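## Task

Using three of the four letter blocks, make the word "USE": all three must sit entirely on the mat, lined up tightly in one straight row, with the letters on their upper faces upright and reading left to right when viewed from the scene frame's origin. The leftover block must be entirely off the mat.

## Robot and tools

Robot: two arms, left_arm and right_arm, each with a parallel two-finger gripper. They sit on tilted plates joined by a metal frame behind them. A camera stand is behind the arms. Calibrated base positions in the scene frame: left_arm (-0.020, +0.318, +0.277) m, right_arm (-0.010, -0.296, +0.277) m.

Scene frame: origin at table-top height, halfway between the two nominal bases. +z is up, +x points out over the table, +y is toward left_arm. Arm names do not match image left and right. Reported hand positions and orientations use this frame and can be off by a few centimetres, more at long reach. Gripper axes: fingers point along the gripper's +z, and they open and close along its y. end_effector_position is the spot between the finger pads, roughly 1 cm short of the tips.

Command numbers. Every movement row is one flat list of 14 numbers, each in [-1, 1]: left_arm dx, dy, dz, rx, ry, rz, opening, then right_arm dx, dy, dz, rx, ry, rz, opening. The six pose numbers are offsets, not poses: they are measured from that arm's Hand target at the start of the action or move, along the Hand target's own axes (not the scene axes). 1.0 equals 0.6 m for dx, dy, dz and 180 degrees for the rotation vector rx, ry, rz. Sending all six as 0 re-requests the current Hand target. Opening is absolute: +1 fully open (0.094 m), -1 closed. Both arms must always be given, and a 0 in an opening slot is a real command, so repeat the current opening to leave a gripper alone. Each step the controller limits the commanded orientation to 40 degrees from the measured one.

execute_actions(actions, cameras): actions is a list of actions; each action is a table of up to 15 rows of 14 numbers, one row per 1/30 s step, 0.5 s per action. A short table repeats its last row. Every row in an action counts from the same start pose, and the next action starts from the new Hand target, so a repeated offset adds up. An empty list returns status plus images. cameras lists camera names, ["all"] or []; an unknown name invalidates the call.

move(target, speed, blend, opening_speed, grip_force, blocking, cameras): target is one 14-number row or a list of up to 15 rows; every row counts from the Hand targets at the move's start, not from the row before. Paths are straight and all finish together, taking 0.5 s minimum and 10 s maximum. speed: m/s, 0.002 to 4.3, default 0.25 (turning up to twice that in rad/s); one value or one per target. blend: metres of corner rounding for lists; 0 stops at each target. opening_speed: rate on the -1..1 opening scale per second, at least 0.2; use it to close gently. grip_force: newtons per finger pad, about 10 to 50, one value or one per arm; it persists, scenes start at 50, and lower values close slowly. blocking=false returns after about 0.5 s while motion continues. Moves do not avoid obstacles or the other arm. The result adds a move: line: done, off_target, moving, held or fault, plus limits=paced (pose clipped) or limits=held (steps withheld).

wait(seconds 0 to 10) lets time pass with commands held. stop brakes a running move. zoom_image(camera, region=[x0, y0, x1, y1]) enlarges part of the latest image of cam_high, cam_left_wrist or cam_right_wrist (each 896x504), region at most 504 by 504 pixels. read_manual returns only licence text. finished_scene(scene) ends scene 1 or 2 for good; the goal must hold without the robot.

Reading results: Hand target is the last commanded pose after clipping, and the base for the next offsets. Grippers often stop a few centimetres short because of friction and weight; that is not proof of contact. If the gap remains, command the missing distance. grip_measured is the measured finger opening on the command scale; it reads a little wide when empty and a few thousandths narrower than a squeezed block. Release by commanding an opening well above it. grip_effort_nm is gripper motor effort (negative closing) and is not pad force. Joint torques include arm weight, offsets and noise. Joint velocities shown as within noise mean the arm is still. Tool commands lists current commands. Action results may list hand positions at some steps.

Cautions: never let the arms, grippers or wrist cameras touch each other, and never close one gripper on the other arm's fingers; this can fail the scene. Keep paths away from an arm's own base. Faster moves and targets set further past a contact press harder, so approach surfaces slowly and back off to stop pressing. Do not drop blocks, release them while moving, slam them, or let anything fall off the table. Holding loads or stretched poses heats motors; MOTOR HOT warns at 85 °C, and at 100 °C the arm drops (OVER-TEMPERATURE FAULT) for 30 to 60 s or more. Objects may get small random nudges. Time spent thinking lets the scene run.

Each tool is called after "Request:" as name(argument=value, ...) on one line, values as JSON.

## Session

Request:
execute_actions(actions=[])

Scene clock: 0.00 s.
left_arm: end_effector_position=(+0.2768, -0.0059, +0.1960) grip_measured=+1.000 grip_effort_nm=n/a end_effector_quat_wxyz=(+0.537, +0.632, +0.516, -0.214) | right_arm: end_effector_position=(+0.3679, -0.3133, +0.1745) grip_measured=+1.000 grip_effort_nm=n/a end_effector_quat_wxyz=(+0.005, -0.464, +0.886, -0.018)
Joint positions: left_arm=[-0.57 2.128 0.446 1.103 0.447 1.188 0.094] | right_arm=[0.053 1.469 0.674 -0.485 0.341 -0.943 0.094]
Joint velocities: within noise
Joint torques (N m): no reading
Heat: left arm: hottest shoulder 27 °C; right arm: hottest shoulder 34 °C.
Hand target: left_arm +0.2781, -0.0064, +0.1979; +0.540, +0.631, +0.514, -0.213 | right_arm +0.3769, -0.3138, +0.1785; +0.013, -0.462, +0.887, -0.021
Tool commands: left_gripper/opening=+1.0 right_gripper/opening=+1.0

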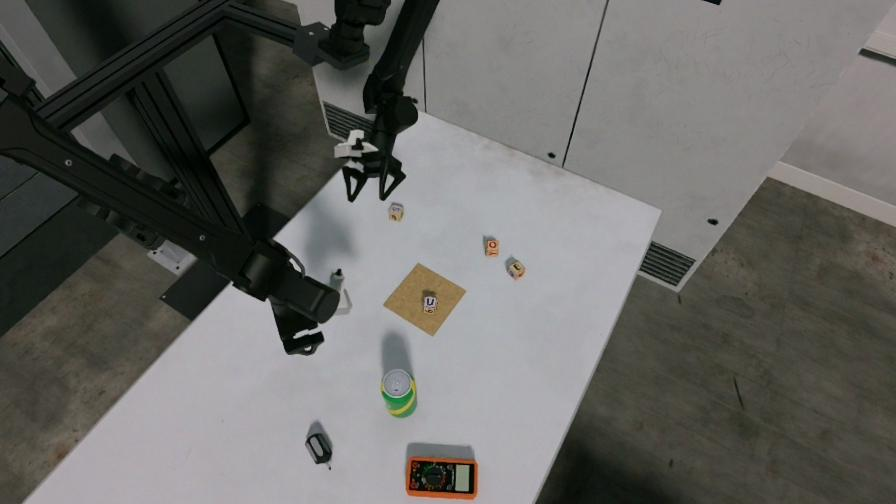

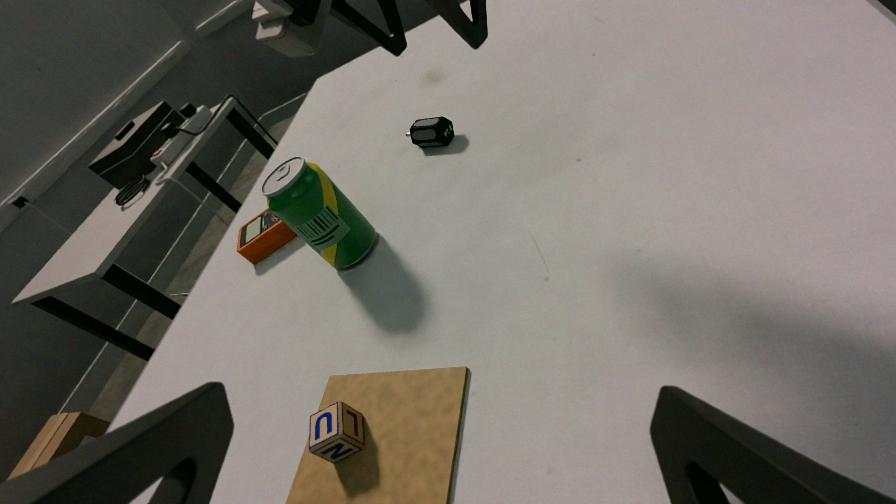

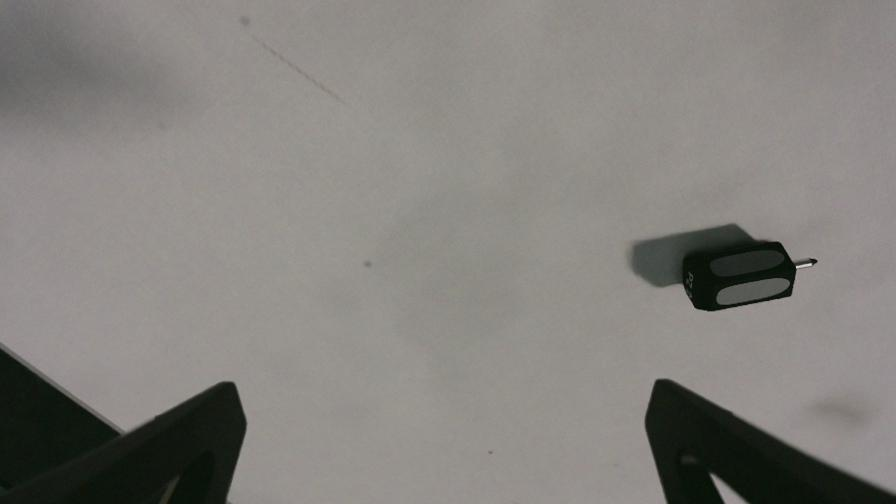

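Request:
zoom_image(camera="cam_high", region=[370, 190, 550, 340])

Request:
zoom_image(camera="cam_left_wrist", region=[290, 380, 410, 490])

Request:
zoom_image(camera="cam_high", region=[480, 230, 540, 290])

Request:
zoom_image(camera="cam_high", region=[370, 190, 420, 240])

Request:
zoom_image(camera="cam_high", region=[405, 280, 455, 330])

Scaled by 2.800 from the camera's 896x504 image, which has a finer 1280x720 frame.

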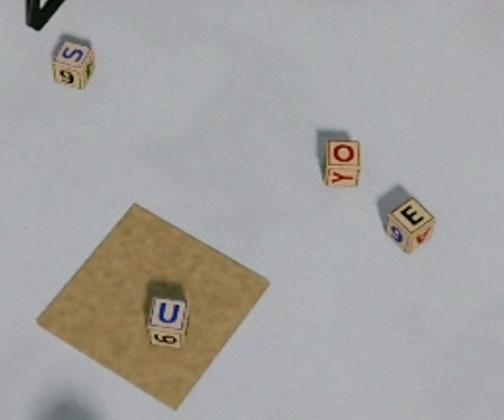

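Scaled by 4.200 from the camera's 896x504 image, which has a finer 1280x720 frame.

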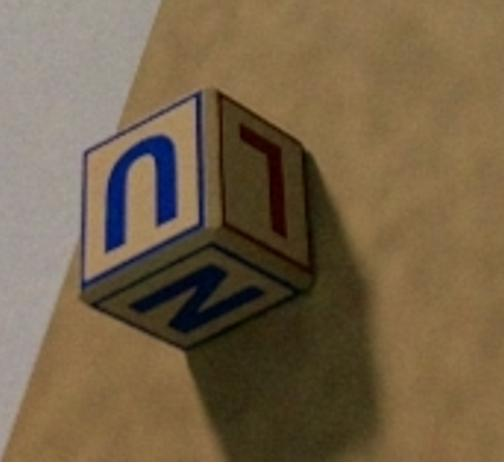

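Scaled by 8.400 from the camera's 896x504 image, which has a finer 1280x720 frame.

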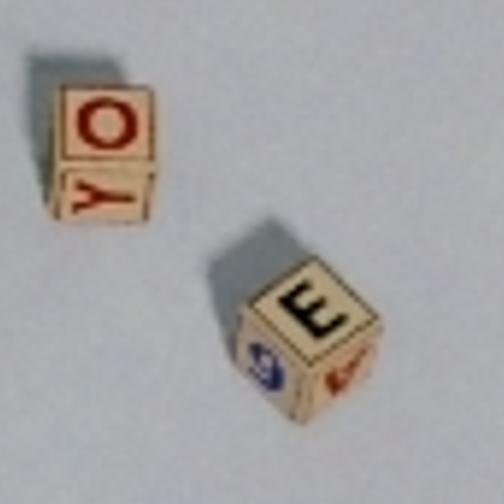

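Scaled by 10.080 from the camera's 896x504 image, which has a finer 1280x720 frame.

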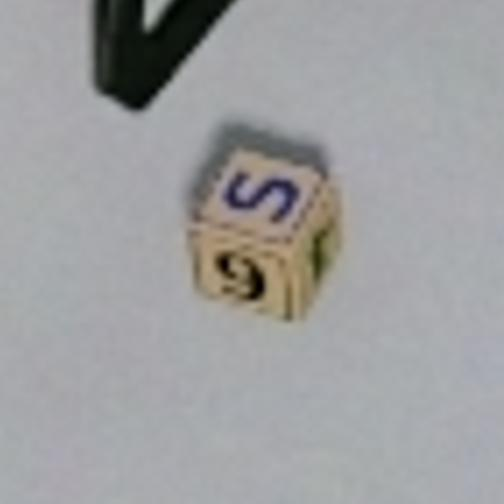

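Scaled by 10.080 from the camera's 896x504 image, which has a finer 1280x720 frame.

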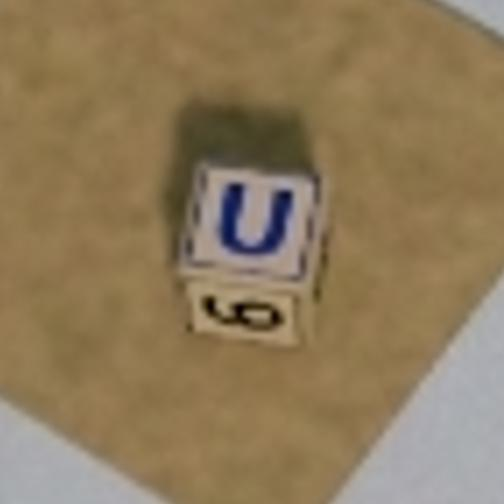

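Request:
move(target=[-0.0382, 0.2296, 0.0545, 0.1573, 0.3623, -0.0563, 1.0, 0.2, 0.037, -0.12, 0, 0, 0, 1.0], speed=0.35, cameras=["all"])

Scene clock: 6.80 s.
left_arm: end_effector_position=(+0.3937, -0.0137, +0.2640) grip_measured=+1.000 grip_effort_nm=-0.02 end_effector_quat_wxyz=(-0.009, +0.706, +0.708, -0.001) | right_arm: end_effector_position=(+0.2923, -0.3940, +0.2483) grip_measured=+1.000 grip_effort_nm=-0.01 end_effector_quat_wxyz=(+0.016, -0.460, +0.887, -0.022)
Joint positions: left_arm=[-0.796 1.952 1.333 -0.998 -0.404 0.755 0.094] | right_arm=[-0.164 1.004 0.521 -0.707 0.265 -1.156 0.094]
Joint torques (N m): left_arm=[-8.06 -11.63 9.28 0.23 -0.06 -0.19] | right_arm=[0.62 -8.29 5.26 0.06 -0.09 -0.08]
Heat: left arm: hottest shoulder 27 °C; right arm: hottest shoulder 34 °C.
Hand target: left_arm +0.3998, -0.0300, +0.2699; +0.000, +0.707, +0.707, +0.000 | right_arm +0.2870, -0.3975, +0.2489; +0.013, -0.462, +0.887, -0.021
Off the commanded pose: left_arm 0.018 m, 1 deg | right_arm 0.007 m, 0 deg.
move: off_target (left_arm)

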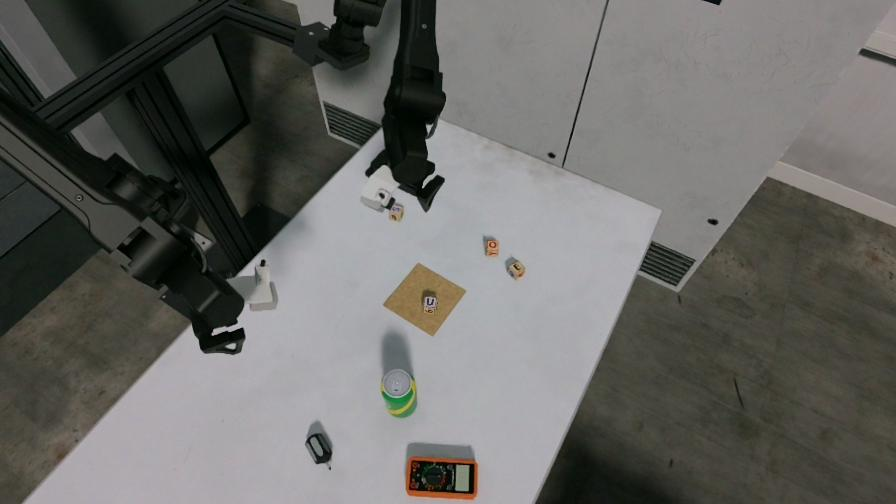

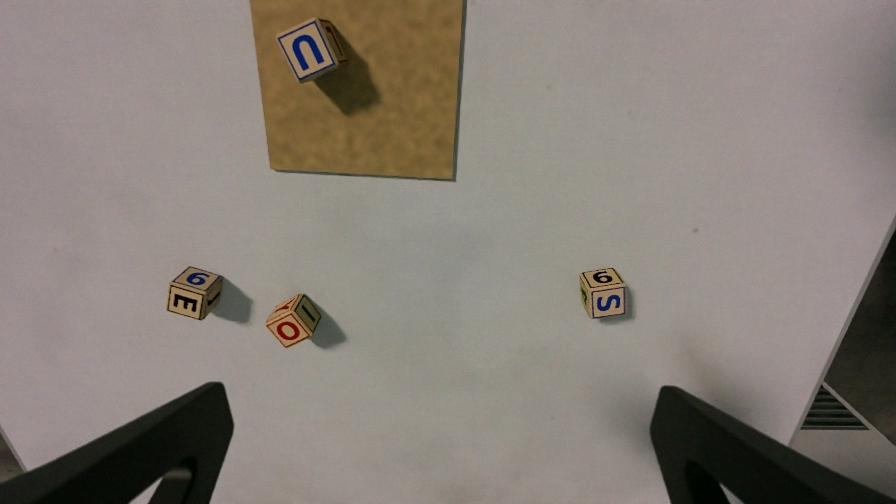

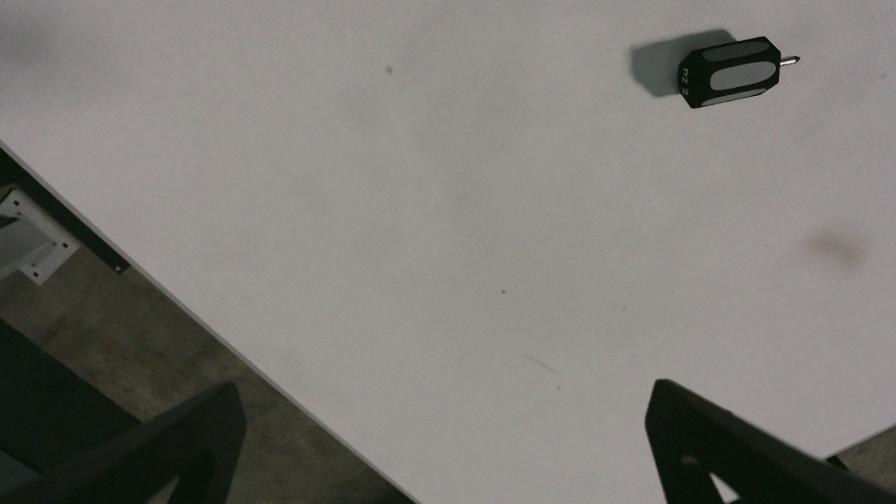

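Request:
zoom_image(camera="cam_left_wrist", region=[260, 0, 360, 100])

Request:
zoom_image(camera="cam_left_wrist", region=[150, 255, 250, 355])

Request:
zoom_image(camera="cam_left_wrist", region=[250, 275, 350, 375])

Request:
zoom_image(camera="cam_left_wrist", region=[555, 245, 655, 345])

Scaled by 5.040 from the camera's 896x504 image, which has a finer 1280x720 frame.

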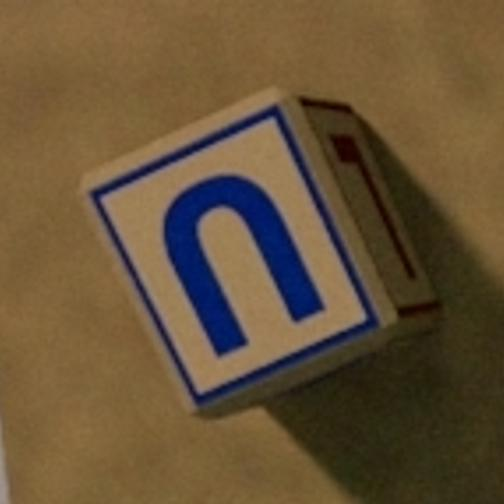

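Scaled by 5.040 from the camera's 896x504 image, which has a finer 1280x720 frame.

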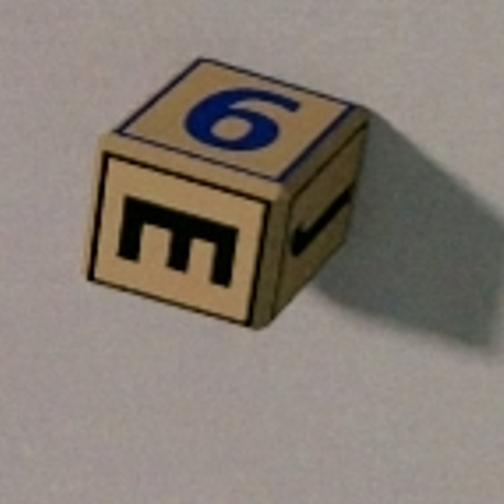

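Scaled by 5.040 from the camera's 896x504 image, which has a finer 1280x720 frame.

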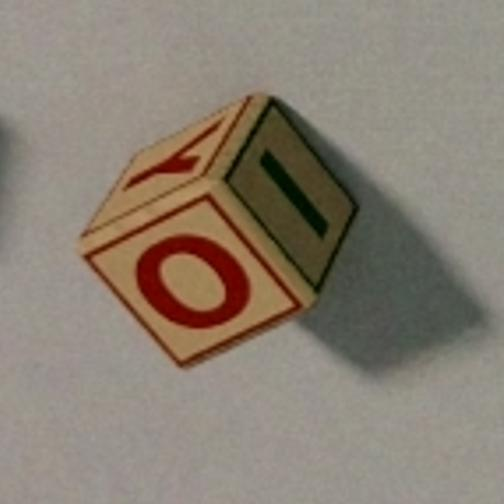

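Scaled by 5.040 from the camera's 896x504 image, which has a finer 1280x720 frame.

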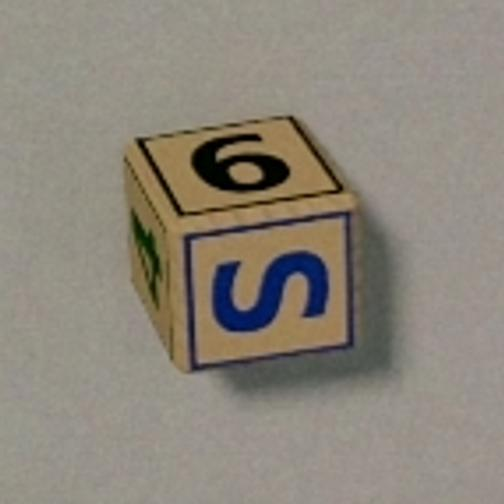

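Request:
zoom_image(camera="cam_left_wrist", region=[590, 285, 630, 325])

Request:
zoom_image(camera="cam_high", region=[385, 200, 405, 220])

Scaled by 12.600 from the camera's 896x504 image, which has a finer 1280x720 frame.

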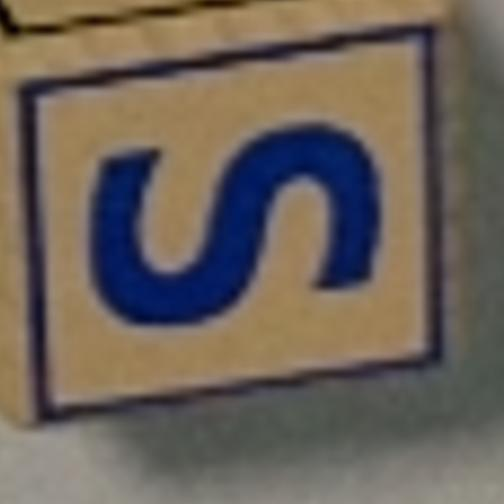

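Scaled by 25.200 from the camera's 896x504 image, which has a finer 1280x720 frame.

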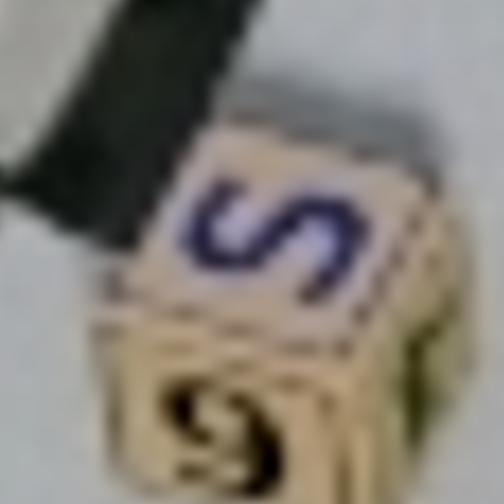

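Request:
move(target=[-0.081, 0.1283, 0.25, 0, 0, -0.6222, 1.0, 0, 0, 0, 0, 0, 0, 1.0], speed=0.35, cameras=["all"])

Scene clock: 14.87 s.
left_arm: end_effector_position=(+0.4638, -0.0776, +0.1261) grip_measured=+1.000 grip_effort_nm=-0.02 end_effector_quat_wxyz=(-0.002, -0.178, +0.984, +0.000) | right_arm: end_effector_position=(+0.2922, -0.3941, +0.2483) grip_measured=+1.000 grip_effort_nm=-0.01 end_effector_quat_wxyz=(+0.016, -0.461, +0.887, -0.022)
Joint positions: left_arm=[-0.699 2.336 1.63 -0.852 -0.405 -1.06 0.094] | right_arm=[-0.164 1.004 0.521 -0.707 0.265 -1.157 0.094]
Joint torques (N m): left_arm=[-6.83 -15.38 8.42 0.24 -0.19 -0.2] | right_arm=[0.56 -8.41 5.23 0.02 -0.1 -0.09]
Heat: left arm: hottest elbow 28 °C; right arm: hottest shoulder 34 °C.
Hand target: left_arm +0.4768, -0.0785, +0.1199; +0.000, -0.191, +0.982, +0.000 | right_arm +0.2869, -0.3976, +0.2489; +0.013, -0.462, +0.887, -0.021
Off the commanded pose: left_arm 0.015 m, 1 deg | right_arm 0.006 m, 0 deg.
move: off_target (left_arm)

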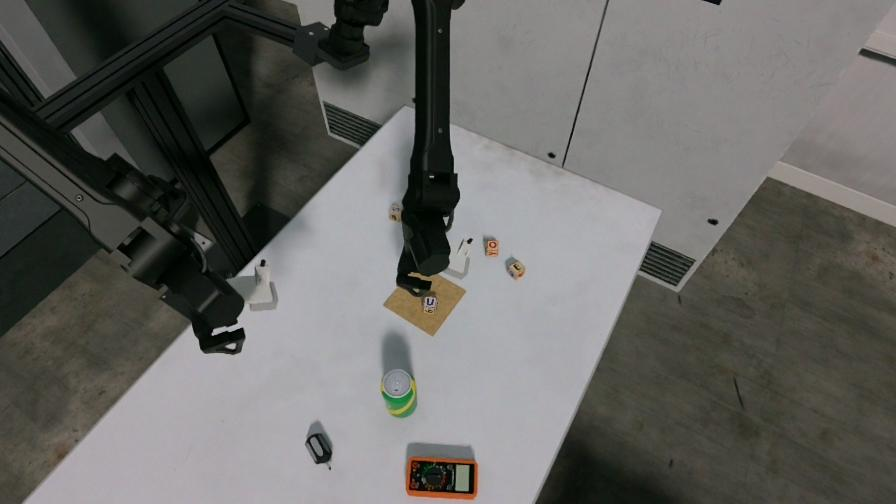

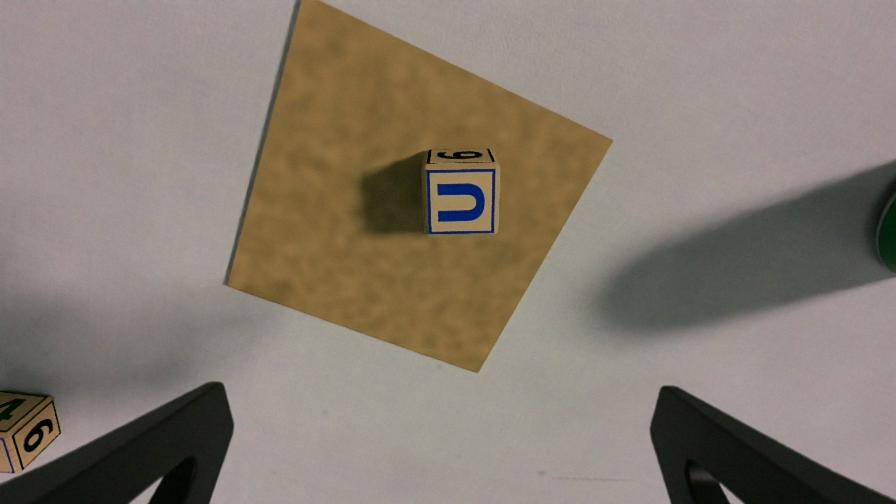

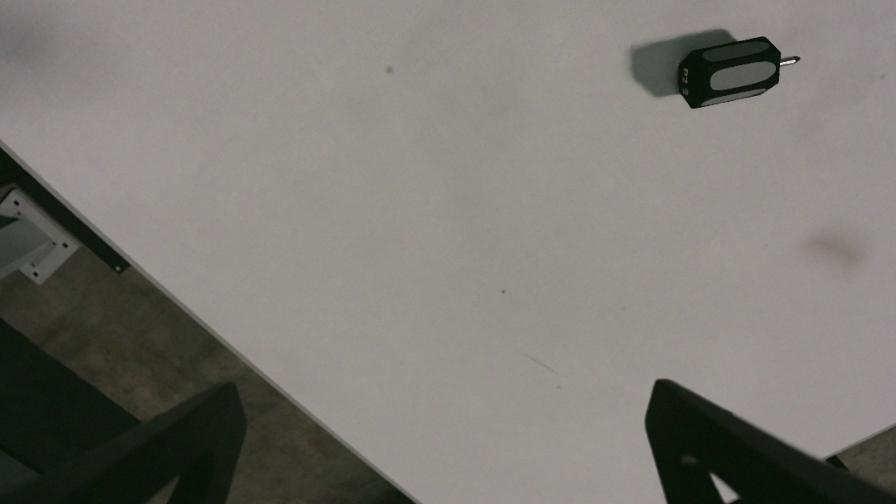

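Request:
zoom_image(camera="cam_left_wrist", region=[400, 130, 520, 250])

Request:
zoom_image(camera="cam_left_wrist", region=[160, 340, 720, 504])

Scaled by 4.200 from the camera's 896x504 image, which has a finer 1280x720 frame.

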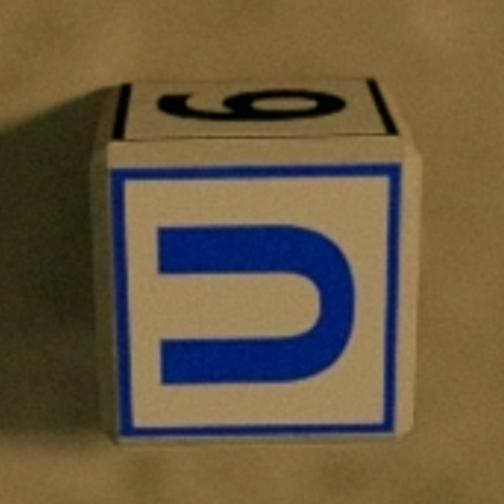

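Region (160, 340, 720, 504) is 560x164 pixels. A region can be at most 504 by 504 pixels.

Request:
move(target=[-0.0285, -0.0108, 0.11, 0, 0, 0, 1.0, 0, 0, 0, 0, 0, 0, 1.0], speed=0.15, cameras=["cam_left_wrist"])

Scene clock: 16.80 s.
left_arm: end_effector_position=(+0.4808, -0.0737, +0.0561) grip_measured=+1.000 grip_effort_nm=-0.02 end_effector_quat_wxyz=(-0.008, -0.186, +0.982, +0.008) | right_arm: end_effector_position=(+0.2922, -0.3941, +0.2483) grip_measured=+1.000 grip_effort_nm=-0.01 end_effector_quat_wxyz=(+0.016, -0.461, +0.887, -0.022)
Joint positions: left_arm=[-0.635 2.473 1.718 -0.797 -0.405 -1.016 0.094] | right_arm=[-0.164 1.004 0.521 -0.707 0.265 -1.157 0.094]
Joint torques (N m): left_arm=[-7.47 -16.44 7.8 0.84 -0.09 -0.01] | right_arm=[0.56 -8.35 5.27 0.06 -0.1 -0.08]
Heat: left arm: hottest elbow 29 °C; right arm: hottest shoulder 34 °C.
Hand target: left_arm +0.4951, -0.0781, +0.0540; +0.000, -0.191, +0.982, +0.000 | right_arm +0.2869, -0.3976, +0.2489; +0.013, -0.462, +0.887, -0.021
Off the commanded pose: left_arm 0.015 m, 1 deg | right_arm 0.006 m, 0 deg.
move: off_target (left_arm)
Images, in order (width x height): cam_left_wrist 896x504.

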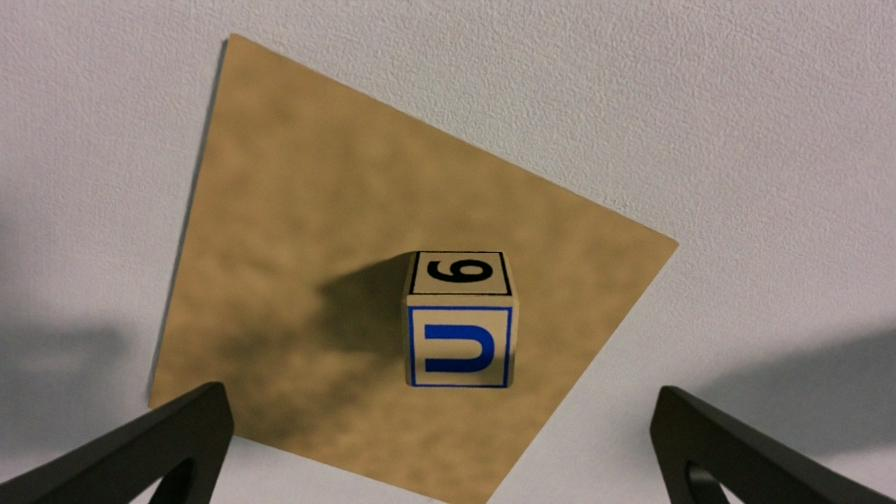

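Request:
move(target=[-0.003, -0.007, 0.06, 0, 0, 0, 1.0, 0, 0, 0, 0, 0, 0, 1.0], speed=0.1, cameras=["cam_left_wrist"])

Scene clock: 18.40 s.
left_arm: end_effector_position=(+0.4835, -0.0801, +0.0233) grip_measured=+1.000 grip_effort_nm=-0.02 end_effector_quat_wxyz=(-0.007, -0.184, +0.983, +0.006) | right_arm: end_effector_position=(+0.2922, -0.3941, +0.2483) grip_measured=+1.000 grip_effort_nm=-0.01 end_effector_quat_wxyz=(+0.016, -0.461, +0.887, -0.022)
Joint positions: left_arm=[-0.621 2.545 1.767 -0.764 -0.405 -0.993 0.094] | right_arm=[-0.164 1.004 0.521 -0.707 0.265 -1.157 0.094]
Joint torques (N m): left_arm=[-7.18 -16.67 7.6 0.81 -0.09 0.04] | right_arm=[0.73 -8.35 5.26 0.03 -0.11 -0.1]
Heat: left arm: hottest elbow 29 °C; right arm: hottest shoulder 34 °C.
Hand target: left_arm +0.4985, -0.0812, +0.0180; +0.000, -0.191, +0.982, +0.000 | right_arm +0.2869, -0.3976, +0.2489; +0.013, -0.462, +0.887, -0.021
Off the commanded pose: left_arm 0.016 m, 1 deg | right_arm 0.006 m, 0 deg.
move: off_target (left_arm)
Images, in order (width x height): cam_left_wrist 896x504.

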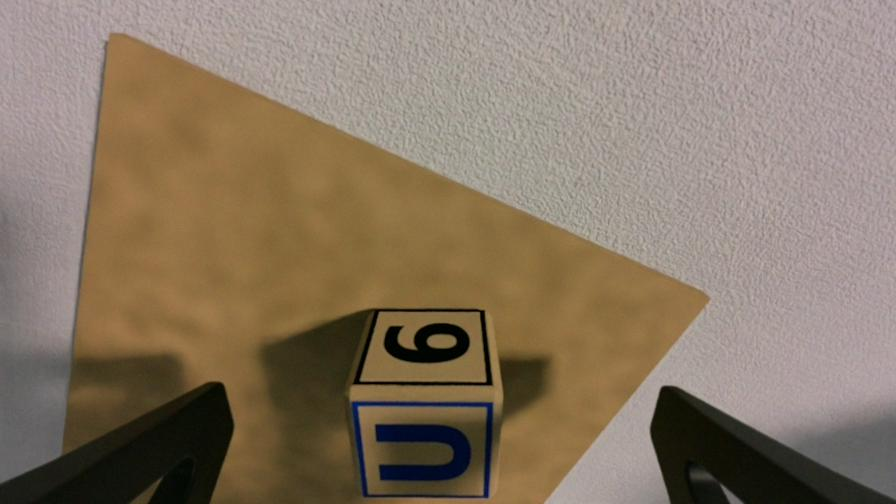

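Request:
zoom_image(camera="cam_left_wrist", region=[320, 290, 540, 504])

Scaled by 2.291 from the camera's 896x504 image, which has a finer 1280x720 frame.

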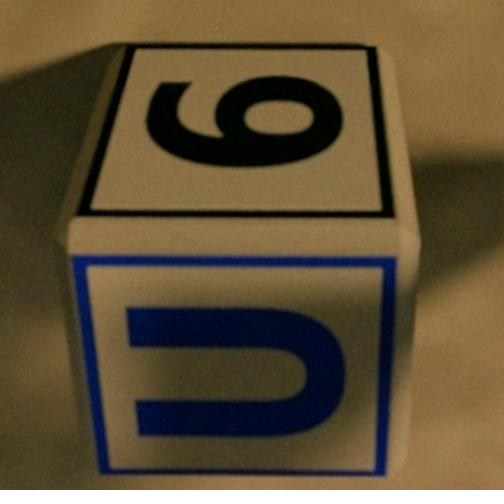

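Request:
move(target=[0.0, 0.005, 0.012, 0, 0, 0, 1.0, 0, 0, 0, 0, 0, 0, 1.0], speed=0.1, cameras=["cam_left_wrist"])

Scene clock: 19.93 s.
left_arm: end_effector_position=(+0.4874, -0.0798, +0.0222) grip_measured=+1.000 grip_effort_nm=-0.02 end_effector_quat_wxyz=(-0.003, -0.185, +0.983, +0.002) | right_arm: end_effector_position=(+0.2922, -0.3941, +0.2483) grip_measured=+1.000 grip_effort_nm=-0.01 end_effector_quat_wxyz=(+0.016, -0.461, +0.887, -0.022)
Joint positions: left_arm=[-0.616 2.545 1.767 -0.75 -0.405 -0.986 0.094] | right_arm=[-0.164 1.004 0.521 -0.707 0.265 -1.157 0.094]
Joint torques (N m): left_arm=[-6.95 -15.97 7.31 0.94 -0.07 0.03] | right_arm=[0.62 -8.35 5.27 0.03 -0.09 -0.07]
Heat: left arm: hottest elbow 29 °C; right arm: hottest shoulder 34 °C.
Hand target: left_arm +0.4973, -0.0784, +0.0108; +0.000, -0.191, +0.982, +0.000 | right_arm +0.2869, -0.3976, +0.2489; +0.013, -0.462, +0.887, -0.021
Off the commanded pose: left_arm 0.015 m, 1 deg | right_arm 0.006 m, 0 deg.
move: off_target (left_arm)
Images, in order (width x height): cam_left_wrist 896x504.

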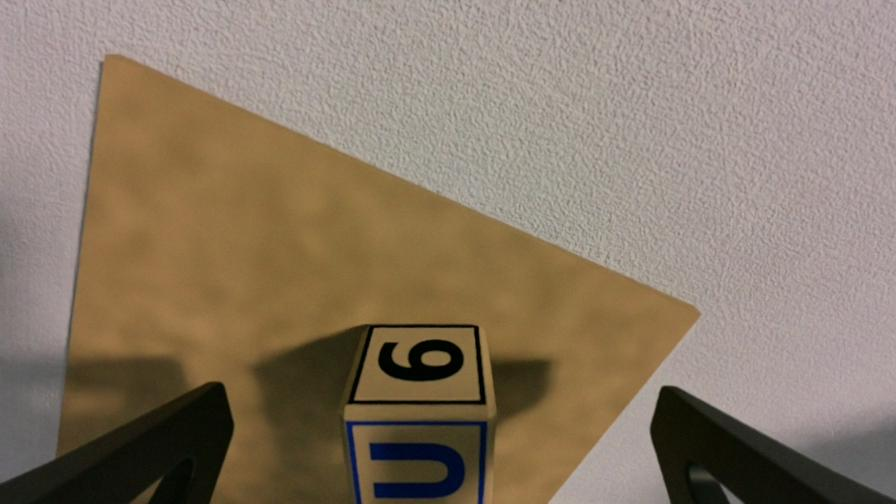

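Request:
move(target=[0.006, 0.006, 0.011, 0, 0, 0, 1.0, 0, 0, 0, 0, 0, 0, 1.0], speed=0.1, cameras=["cam_left_wrist"])

Scene clock: 20.93 s.
left_arm: end_effector_position=(+0.4894, -0.0813, +0.0187) grip_measured=+1.000 grip_effort_nm=-0.02 end_effector_quat_wxyz=(+0.002, -0.187, +0.982, -0.002) | right_arm: end_effector_position=(+0.2922, -0.3941, +0.2483) grip_measured=+1.000 grip_effort_nm=-0.01 end_effector_quat_wxyz=(+0.016, -0.461, +0.887, -0.022)
Joint positions: left_arm=[-0.614 2.55 1.767 -0.73 -0.405 -0.983 0.094] | right_arm=[-0.164 1.004 0.521 -0.707 0.265 -1.157 0.094]
Joint torques (N m): left_arm=[-7.06 -16.26 6.04 0.83 -0.02 0.03] | right_arm=[0.5 -8.23 5.26 0.05 -0.1 -0.08]
Heat: left arm: hottest elbow 29 °C; right arm: hottest shoulder 34 °C.
Hand target: left_arm +0.4926, -0.0764, +0.0041; +0.000, -0.191, +0.982, +0.000 | right_arm +0.2869, -0.3976, +0.2489; +0.013, -0.462, +0.887, -0.021
Off the commanded pose: left_arm 0.016 m, 1 deg | right_arm 0.006 m, 0 deg.
move: off_target (left_arm)
Images, in order (width x height): cam_left_wrist 896x504.

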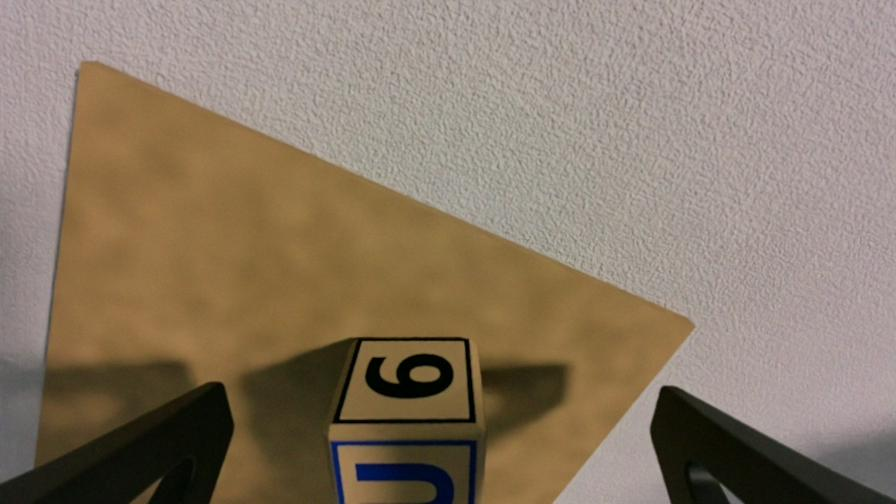

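Request:
move(target=[[0, 0, -0.0917, 0, 0, 0, 1.0, 0, 0, 0, 0, 0, 0, 1.0], [-0.0067, -0.0074, -0.0107, 0, 0, 0, 1.0, 0, 0, 0, 0, 0, 0, 1.0]], speed=0.12, cameras=["cam_left_wrist"])

Scene clock: 23.67 s.
left_arm: end_effector_position=(+0.4823, -0.0783, +0.0151) grip_measured=+1.000 grip_effort_nm=-0.02 end_effector_quat_wxyz=(-0.007, -0.183, +0.983, +0.007) | right_arm: end_effector_position=(+0.2922, -0.3941, +0.2483) grip_measured=+1.000 grip_effort_nm=-0.01 end_effector_quat_wxyz=(+0.016, -0.461, +0.887, -0.022)
Joint positions: left_arm=[-0.614 2.557 1.766 -0.75 -0.405 -0.985 0.094] | right_arm=[-0.164 1.004 0.521 -0.707 0.265 -1.157 0.094]
Joint torques (N m): left_arm=[-7.65 -16.56 7.49 0.72 -0.11 0] | right_arm=[0.56 -8.35 5.26 -0.01 -0.1 -0.08]
Heat: left arm: hottest elbow 29 °C; right arm: hottest shoulder 34 °C.
Hand target: left_arm +0.4982, -0.0791, +0.0107; +0.000, -0.191, +0.982, +0.000 | right_arm +0.2869, -0.3976, +0.2489; +0.013, -0.462, +0.887, -0.021
Off the commanded pose: left_arm 0.016 m, 1 deg | right_arm 0.006 m, 0 deg.
move: off_target (left_arm)
Images, in order (width x height): cam_left_wrist 896x504.

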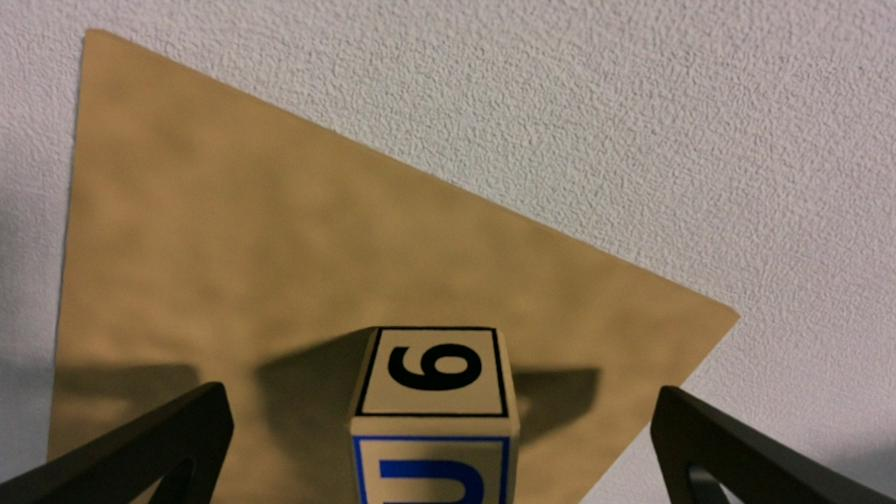

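Request:
move(target=[0, 0, 0, 0, 0, 0, -0.3, 0, 0, 0, 0, 0, 0, 1.0], opening_speed=1.5, cameras=["cam_left_wrist"])

Scene clock: 25.37 s.
left_arm: end_effector_position=(+0.4823, -0.0783, +0.0151) grip_measured=-0.298 grip_effort_nm=-0.09 end_effector_quat_wxyz=(-0.007, -0.183, +0.983, +0.007) | right_arm: end_effector_position=(+0.2922, -0.3941, +0.2483) grip_measured=+1.000 grip_effort_nm=-0.01 end_effector_quat_wxyz=(+0.016, -0.461, +0.887, -0.022)
Joint positions: left_arm=[-0.614 2.557 1.766 -0.75 -0.405 -0.985 0.033] | right_arm=[-0.164 1.004 0.521 -0.707 0.265 -1.157 0.094]
Joint torques (N m): left_arm=[-7.65 -16.67 7.5 0.91 -0.06 -0.01] | right_arm=[0.5 -8.35 5.27 0.02 -0.1 -0.09]
Heat: left arm: hottest elbow 30 °C; right arm: hottest shoulder 34 °C.
Hand target: left_arm +0.4982, -0.0791, +0.0107; +0.000, -0.191, +0.982, +0.000 | right_arm +0.2869, -0.3976, +0.2489; +0.013, -0.462, +0.887, -0.021
Off the commanded pose: left_arm 0.016 m, 1 deg | right_arm 0.006 m, 0 deg.
move: off_target (left_arm)
Images, in order (width x height): cam_left_wrist 896x504.

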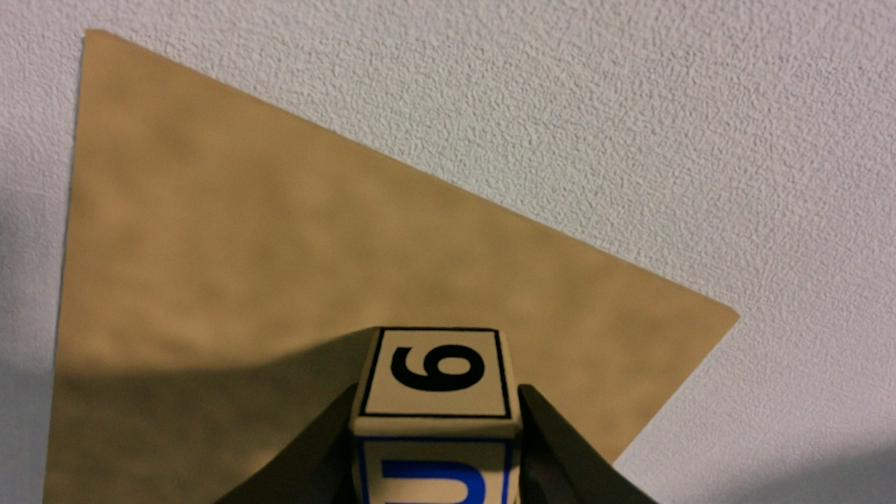

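Request:
move(target=[0, 0, 0, 0, 0, 0, -0.6, 0, 0, 0, 0, 0, 0, 1.0], grip_force=20, cameras=["cam_left_wrist"])

Scene clock: 25.97 s.
left_arm: end_effector_position=(+0.4823, -0.0783, +0.0151) grip_measured=-0.353 grip_effort_nm=-0.49 end_effector_quat_wxyz=(-0.007, -0.183, +0.983, +0.007) | right_arm: end_effector_position=(+0.2922, -0.3941, +0.2483) grip_measured=+1.000 grip_effort_nm=-0.01 end_effector_quat_wxyz=(+0.016, -0.461, +0.887, -0.022)
Joint positions: left_arm=[-0.614 2.557 1.766 -0.75 -0.405 -0.985 0.03] | right_arm=[-0.164 1.004 0.521 -0.707 0.265 -1.157 0.094]
Joint torques (N m): left_arm=[-7.59 -16.91 7.71 0.87 -0.08 0.01] | right_arm=[0.67 -8.35 5.24 0.03 -0.1 -0.08]
Heat: left arm: hottest elbow 30 °C; right arm: hottest shoulder 34 °C.
Hand target: left_arm +0.4982, -0.0791, +0.0107; +0.000, -0.191, +0.982, +0.000 | right_arm +0.2869, -0.3976, +0.2489; +0.013, -0.462, +0.887, -0.021
Off the commanded pose: left_arm 0.016 m, 1 deg | right_arm 0.006 m, 0 deg.
grip_force (N): 20, 20
move: off_target (left_arm)
Images, in order (width x height): cam_left_wrist 896x504.

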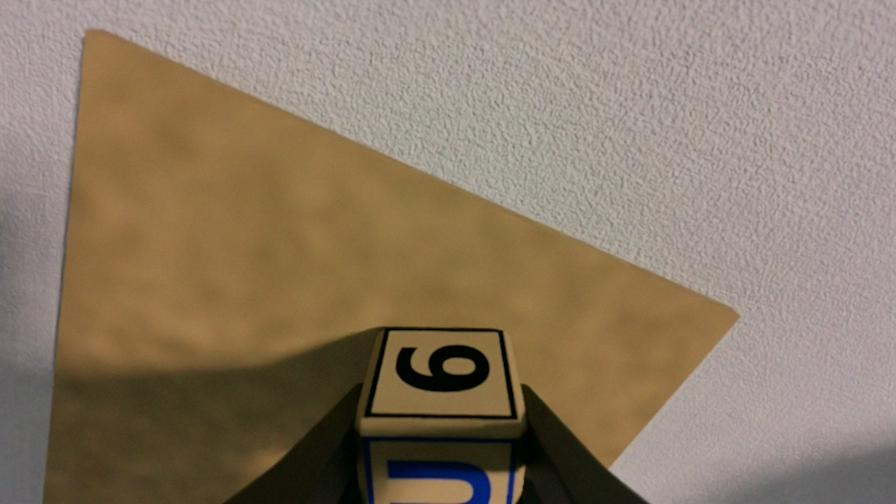

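Request:
move(target=[[0, 0, -0.0833, 0, 0, 0, -0.6, 0, 0, 0, 0, 0, 0, 1.0], [0.021, 0.0905, -0.0833, 0, 0, 0.639, -0.6, 0, 0, 0, 0, 0, 0, 1.0]], speed=[0.12, 0.35], blend=[0.02, 0], cameras=["cam_high", "cam_left_wrist"])

Scene clock: 31.10 s.
left_arm: end_effector_position=(+0.4498, -0.0378, +0.0472) grip_measured=-0.353 grip_effort_nm=-0.49 end_effector_quat_wxyz=(-0.016, +0.731, +0.682, -0.001) | right_arm: end_effector_position=(+0.2922, -0.3941, +0.2483) grip_measured=+1.000 grip_effort_nm=-0.01 end_effector_quat_wxyz=(+0.016, -0.461, +0.887, -0.022)
Joint positions: left_arm=[-0.614 2.404 1.538 -0.687 -0.41 1.018 0.03] | right_arm=[-0.164 1.004 0.521 -0.707 0.265 -1.157 0.094]
Joint torques (N m): left_arm=[-7.59 -19.25 4.31 0.88 0.24 -0.02] | right_arm=[0.73 -8.47 5.26 0.02 -0.08 -0.09]
Heat: left arm: hottest shoulder 30 °C; right arm: hottest shoulder 34 °C.
Hand target: left_arm +0.4660, -0.0334, +0.0606; +0.000, +0.725, +0.688, +0.000 | right_arm +0.2869, -0.3976, +0.2489; +0.013, -0.462, +0.887, -0.021
Off the commanded pose: left_arm 0.022 m, 2 deg | right_arm 0.006 m, 0 deg.
grip_force (N): 20, 20
move: off_target (left_arm)
Images, in order (width x height): cam_high 896x504, cam_left_wrist 896x504.

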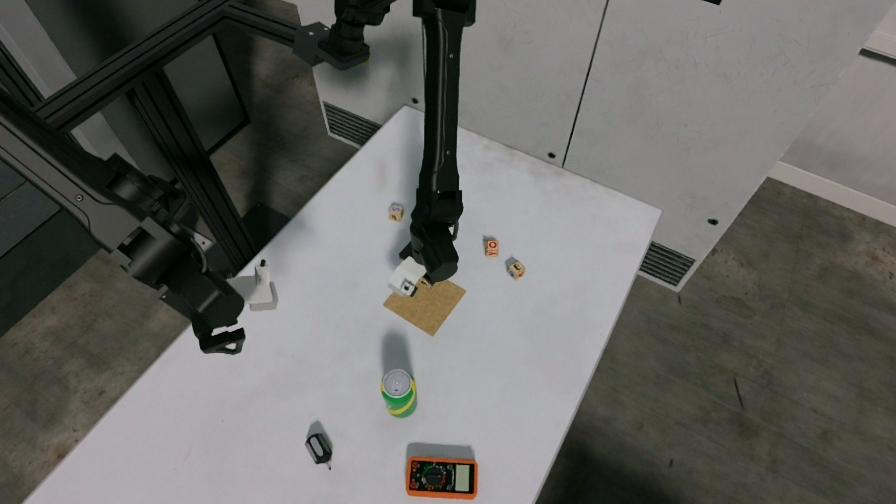

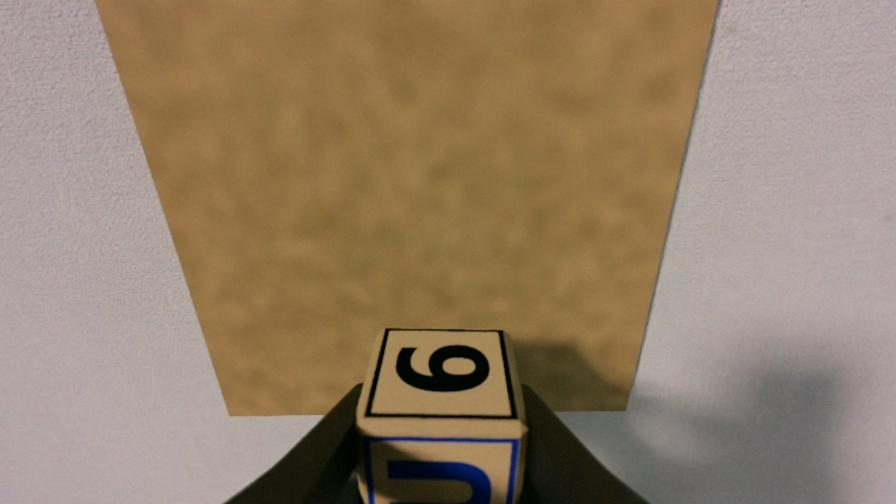

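Request:
move(target=[0, 0, 0.0733, 0, 0, 0, -0.6, 0, 0, 0, 0, 0, 0, 1.0], speed=0.1, cameras=["cam_left_wrist"])

Scene clock: 32.70 s.
left_arm: end_effector_position=(+0.4546, -0.0319, +0.0223) grip_measured=-0.353 grip_effort_nm=-0.49 end_effector_quat_wxyz=(-0.007, +0.729, +0.684, +0.000) | right_arm: end_effector_position=(+0.2922, -0.3941, +0.2483) grip_measured=+1.000 grip_effort_nm=-0.01 end_effector_quat_wxyz=(+0.016, -0.461, +0.887, -0.022)
Joint positions: left_arm=[-0.586 2.439 1.538 -0.622 -0.408 1.05 0.03] | right_arm=[-0.164 1.004 0.521 -0.707 0.265 -1.157 0.094]
Joint torques (N m): left_arm=[-7.53 -15.21 6.17 0.95 0.19 -0.01] | right_arm=[0.56 -8.35 5.29 0.03 -0.09 -0.09]
Heat: left arm: hottest shoulder 30 °C; right arm: hottest shoulder 34 °C.
Hand target: left_arm +0.4659, -0.0335, +0.0165; +0.000, +0.725, +0.688, +0.000 | right_arm +0.2869, -0.3976, +0.2489; +0.013, -0.462, +0.887, -0.021
Off the commanded pose: left_arm 0.013 m, 1 deg | right_arm 0.006 m, 0 deg.
grip_force (N): 20, 20
move: off_target (left_arm)
Images, in order (width x height): cam_left_wrist 896x504.

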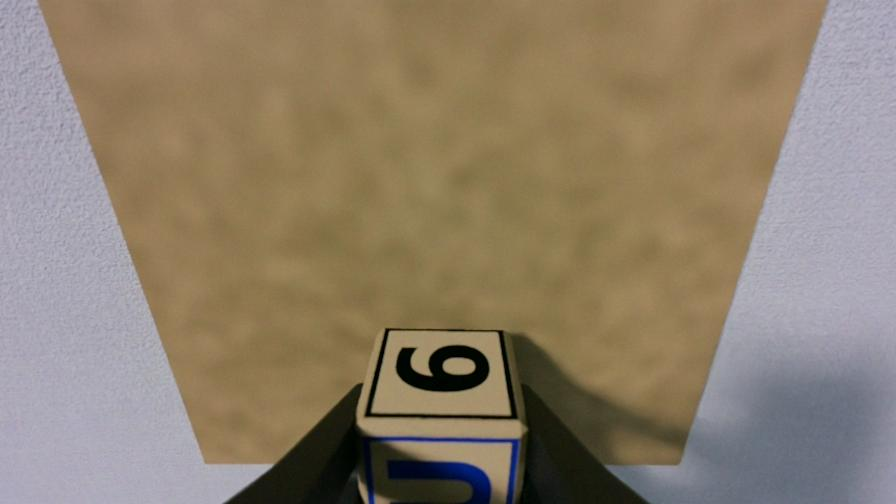

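Request:
move(target=[[0, 0, -0.05, 0, 0, 0, -0.6, 0, 0, 0, 0, 0, 0, 1.0], [0, 0, 0.0108, 0, 0, 0, -0.6, 0, 0, 0, 0, 0, 0, 1.0]], speed=[0.12, 0.07], cameras=["cam_left_wrist"])

Scene clock: 35.20 s.
left_arm: end_effector_position=(+0.4519, -0.0327, +0.0172) grip_measured=-0.353 grip_effort_nm=-0.49 end_effector_quat_wxyz=(-0.008, +0.731, +0.682, +0.000) | right_arm: end_effector_position=(+0.2922, -0.3941, +0.2483) grip_measured=+1.000 grip_effort_nm=-0.01 end_effector_quat_wxyz=(+0.016, -0.461, +0.887, -0.022)
Joint positions: left_arm=[-0.586 2.449 1.538 -0.613 -0.408 1.055 0.03] | right_arm=[-0.164 1.004 0.521 -0.707 0.265 -1.157 0.094]
Joint torques (N m): left_arm=[-6.65 -15.56 6.6 1.02 0.2 0] | right_arm=[0.67 -8.35 5.24 0.03 -0.1 -0.09]
Heat: left arm: hottest shoulder 30 °C; right arm: hottest shoulder 34 °C.
Hand target: left_arm +0.4658, -0.0335, +0.0100; +0.000, +0.726, +0.688, +0.000 | right_arm +0.2869, -0.3976, +0.2489; +0.013, -0.462, +0.887, -0.021
Off the commanded pose: left_arm 0.016 m, 1 deg | right_arm 0.006 m, 0 deg.
grip_force (N): 20, 20
move: off_target (left_arm)
Images, in order (width x height): cam_left_wrist 896x504.

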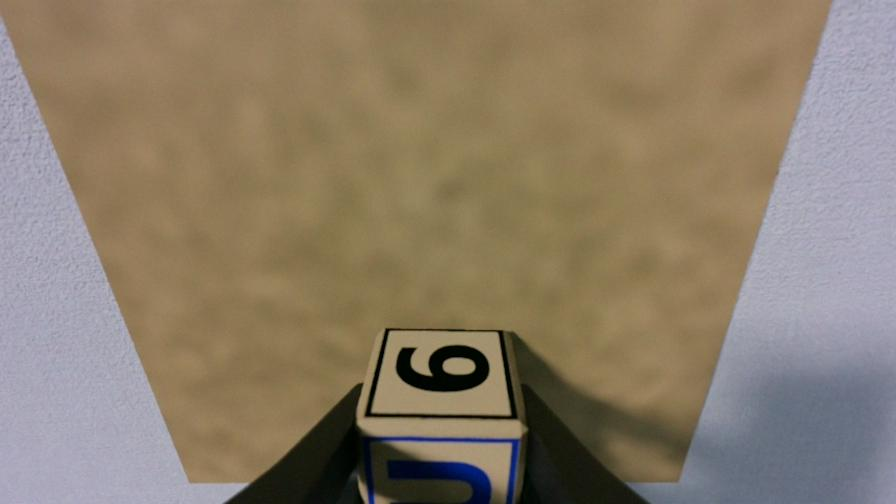

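Request:
zoom_image(camera="cam_left_wrist", region=[360, 290, 560, 430])

Scaled by 2.520 from the camera's 896x504 image, which has a finer 1280x720 frame.

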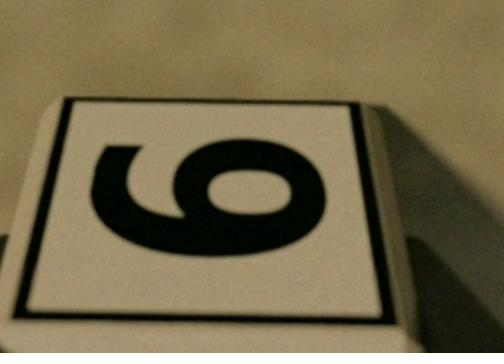

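Request:
move(target=[0, 0, 0.009, 0, 0, 0, -0.6, 0, 0, 0, 0, 0, 0, 1.0], speed=0.05, cameras=["cam_left_wrist"])

Scene clock: 36.23 s.
left_arm: end_effector_position=(+0.4547, -0.0332, +0.0154) grip_measured=-0.353 grip_effort_nm=-0.50 end_effector_quat_wxyz=(-0.005, +0.730, +0.683, +0.001) | right_arm: end_effector_position=(+0.2922, -0.3941, +0.2483) grip_measured=+1.000 grip_effort_nm=-0.01 end_effector_quat_wxyz=(+0.016, -0.461, +0.887, -0.022)
Joint positions: left_arm=[-0.583 2.452 1.543 -0.607 -0.407 1.059 0.03] | right_arm=[-0.164 1.004 0.521 -0.707 0.265 -1.157 0.094]
Joint torques (N m): left_arm=[-6.59 -14.39 6.72 0.94 0.2 0] | right_arm=[0.56 -8.35 5.23 0.03 -0.09 -0.08]
Heat: left arm: hottest shoulder 30 °C; right arm: hottest shoulder 34 °C.
Hand target: left_arm +0.4660, -0.0335, +0.0047; +0.000, +0.725, +0.688, +0.000 | right_arm +0.2869, -0.3976, +0.2489; +0.013, -0.462, +0.887, -0.021
Off the commanded pose: left_arm 0.015 m, 1 deg | right_arm 0.006 m, 0 deg.
grip_force (N): 20, 20
move: off_target (left_arm)
Images, in order (width x height): cam_left_wrist 896x504.

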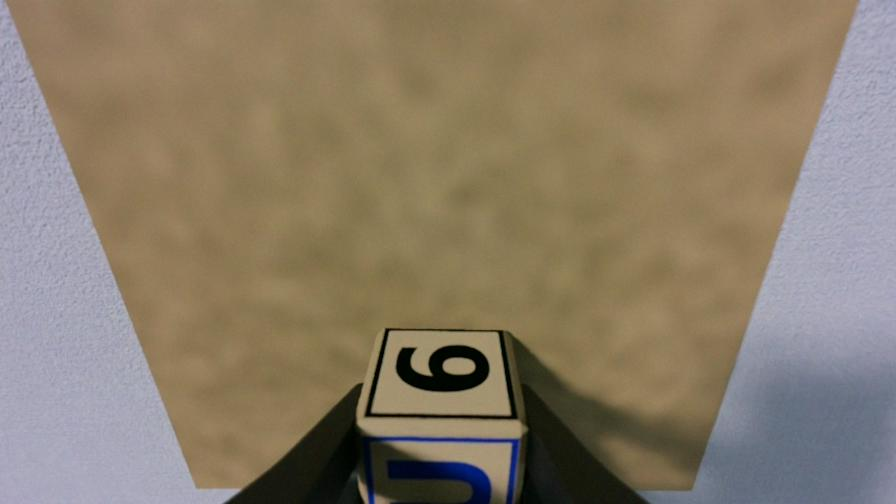

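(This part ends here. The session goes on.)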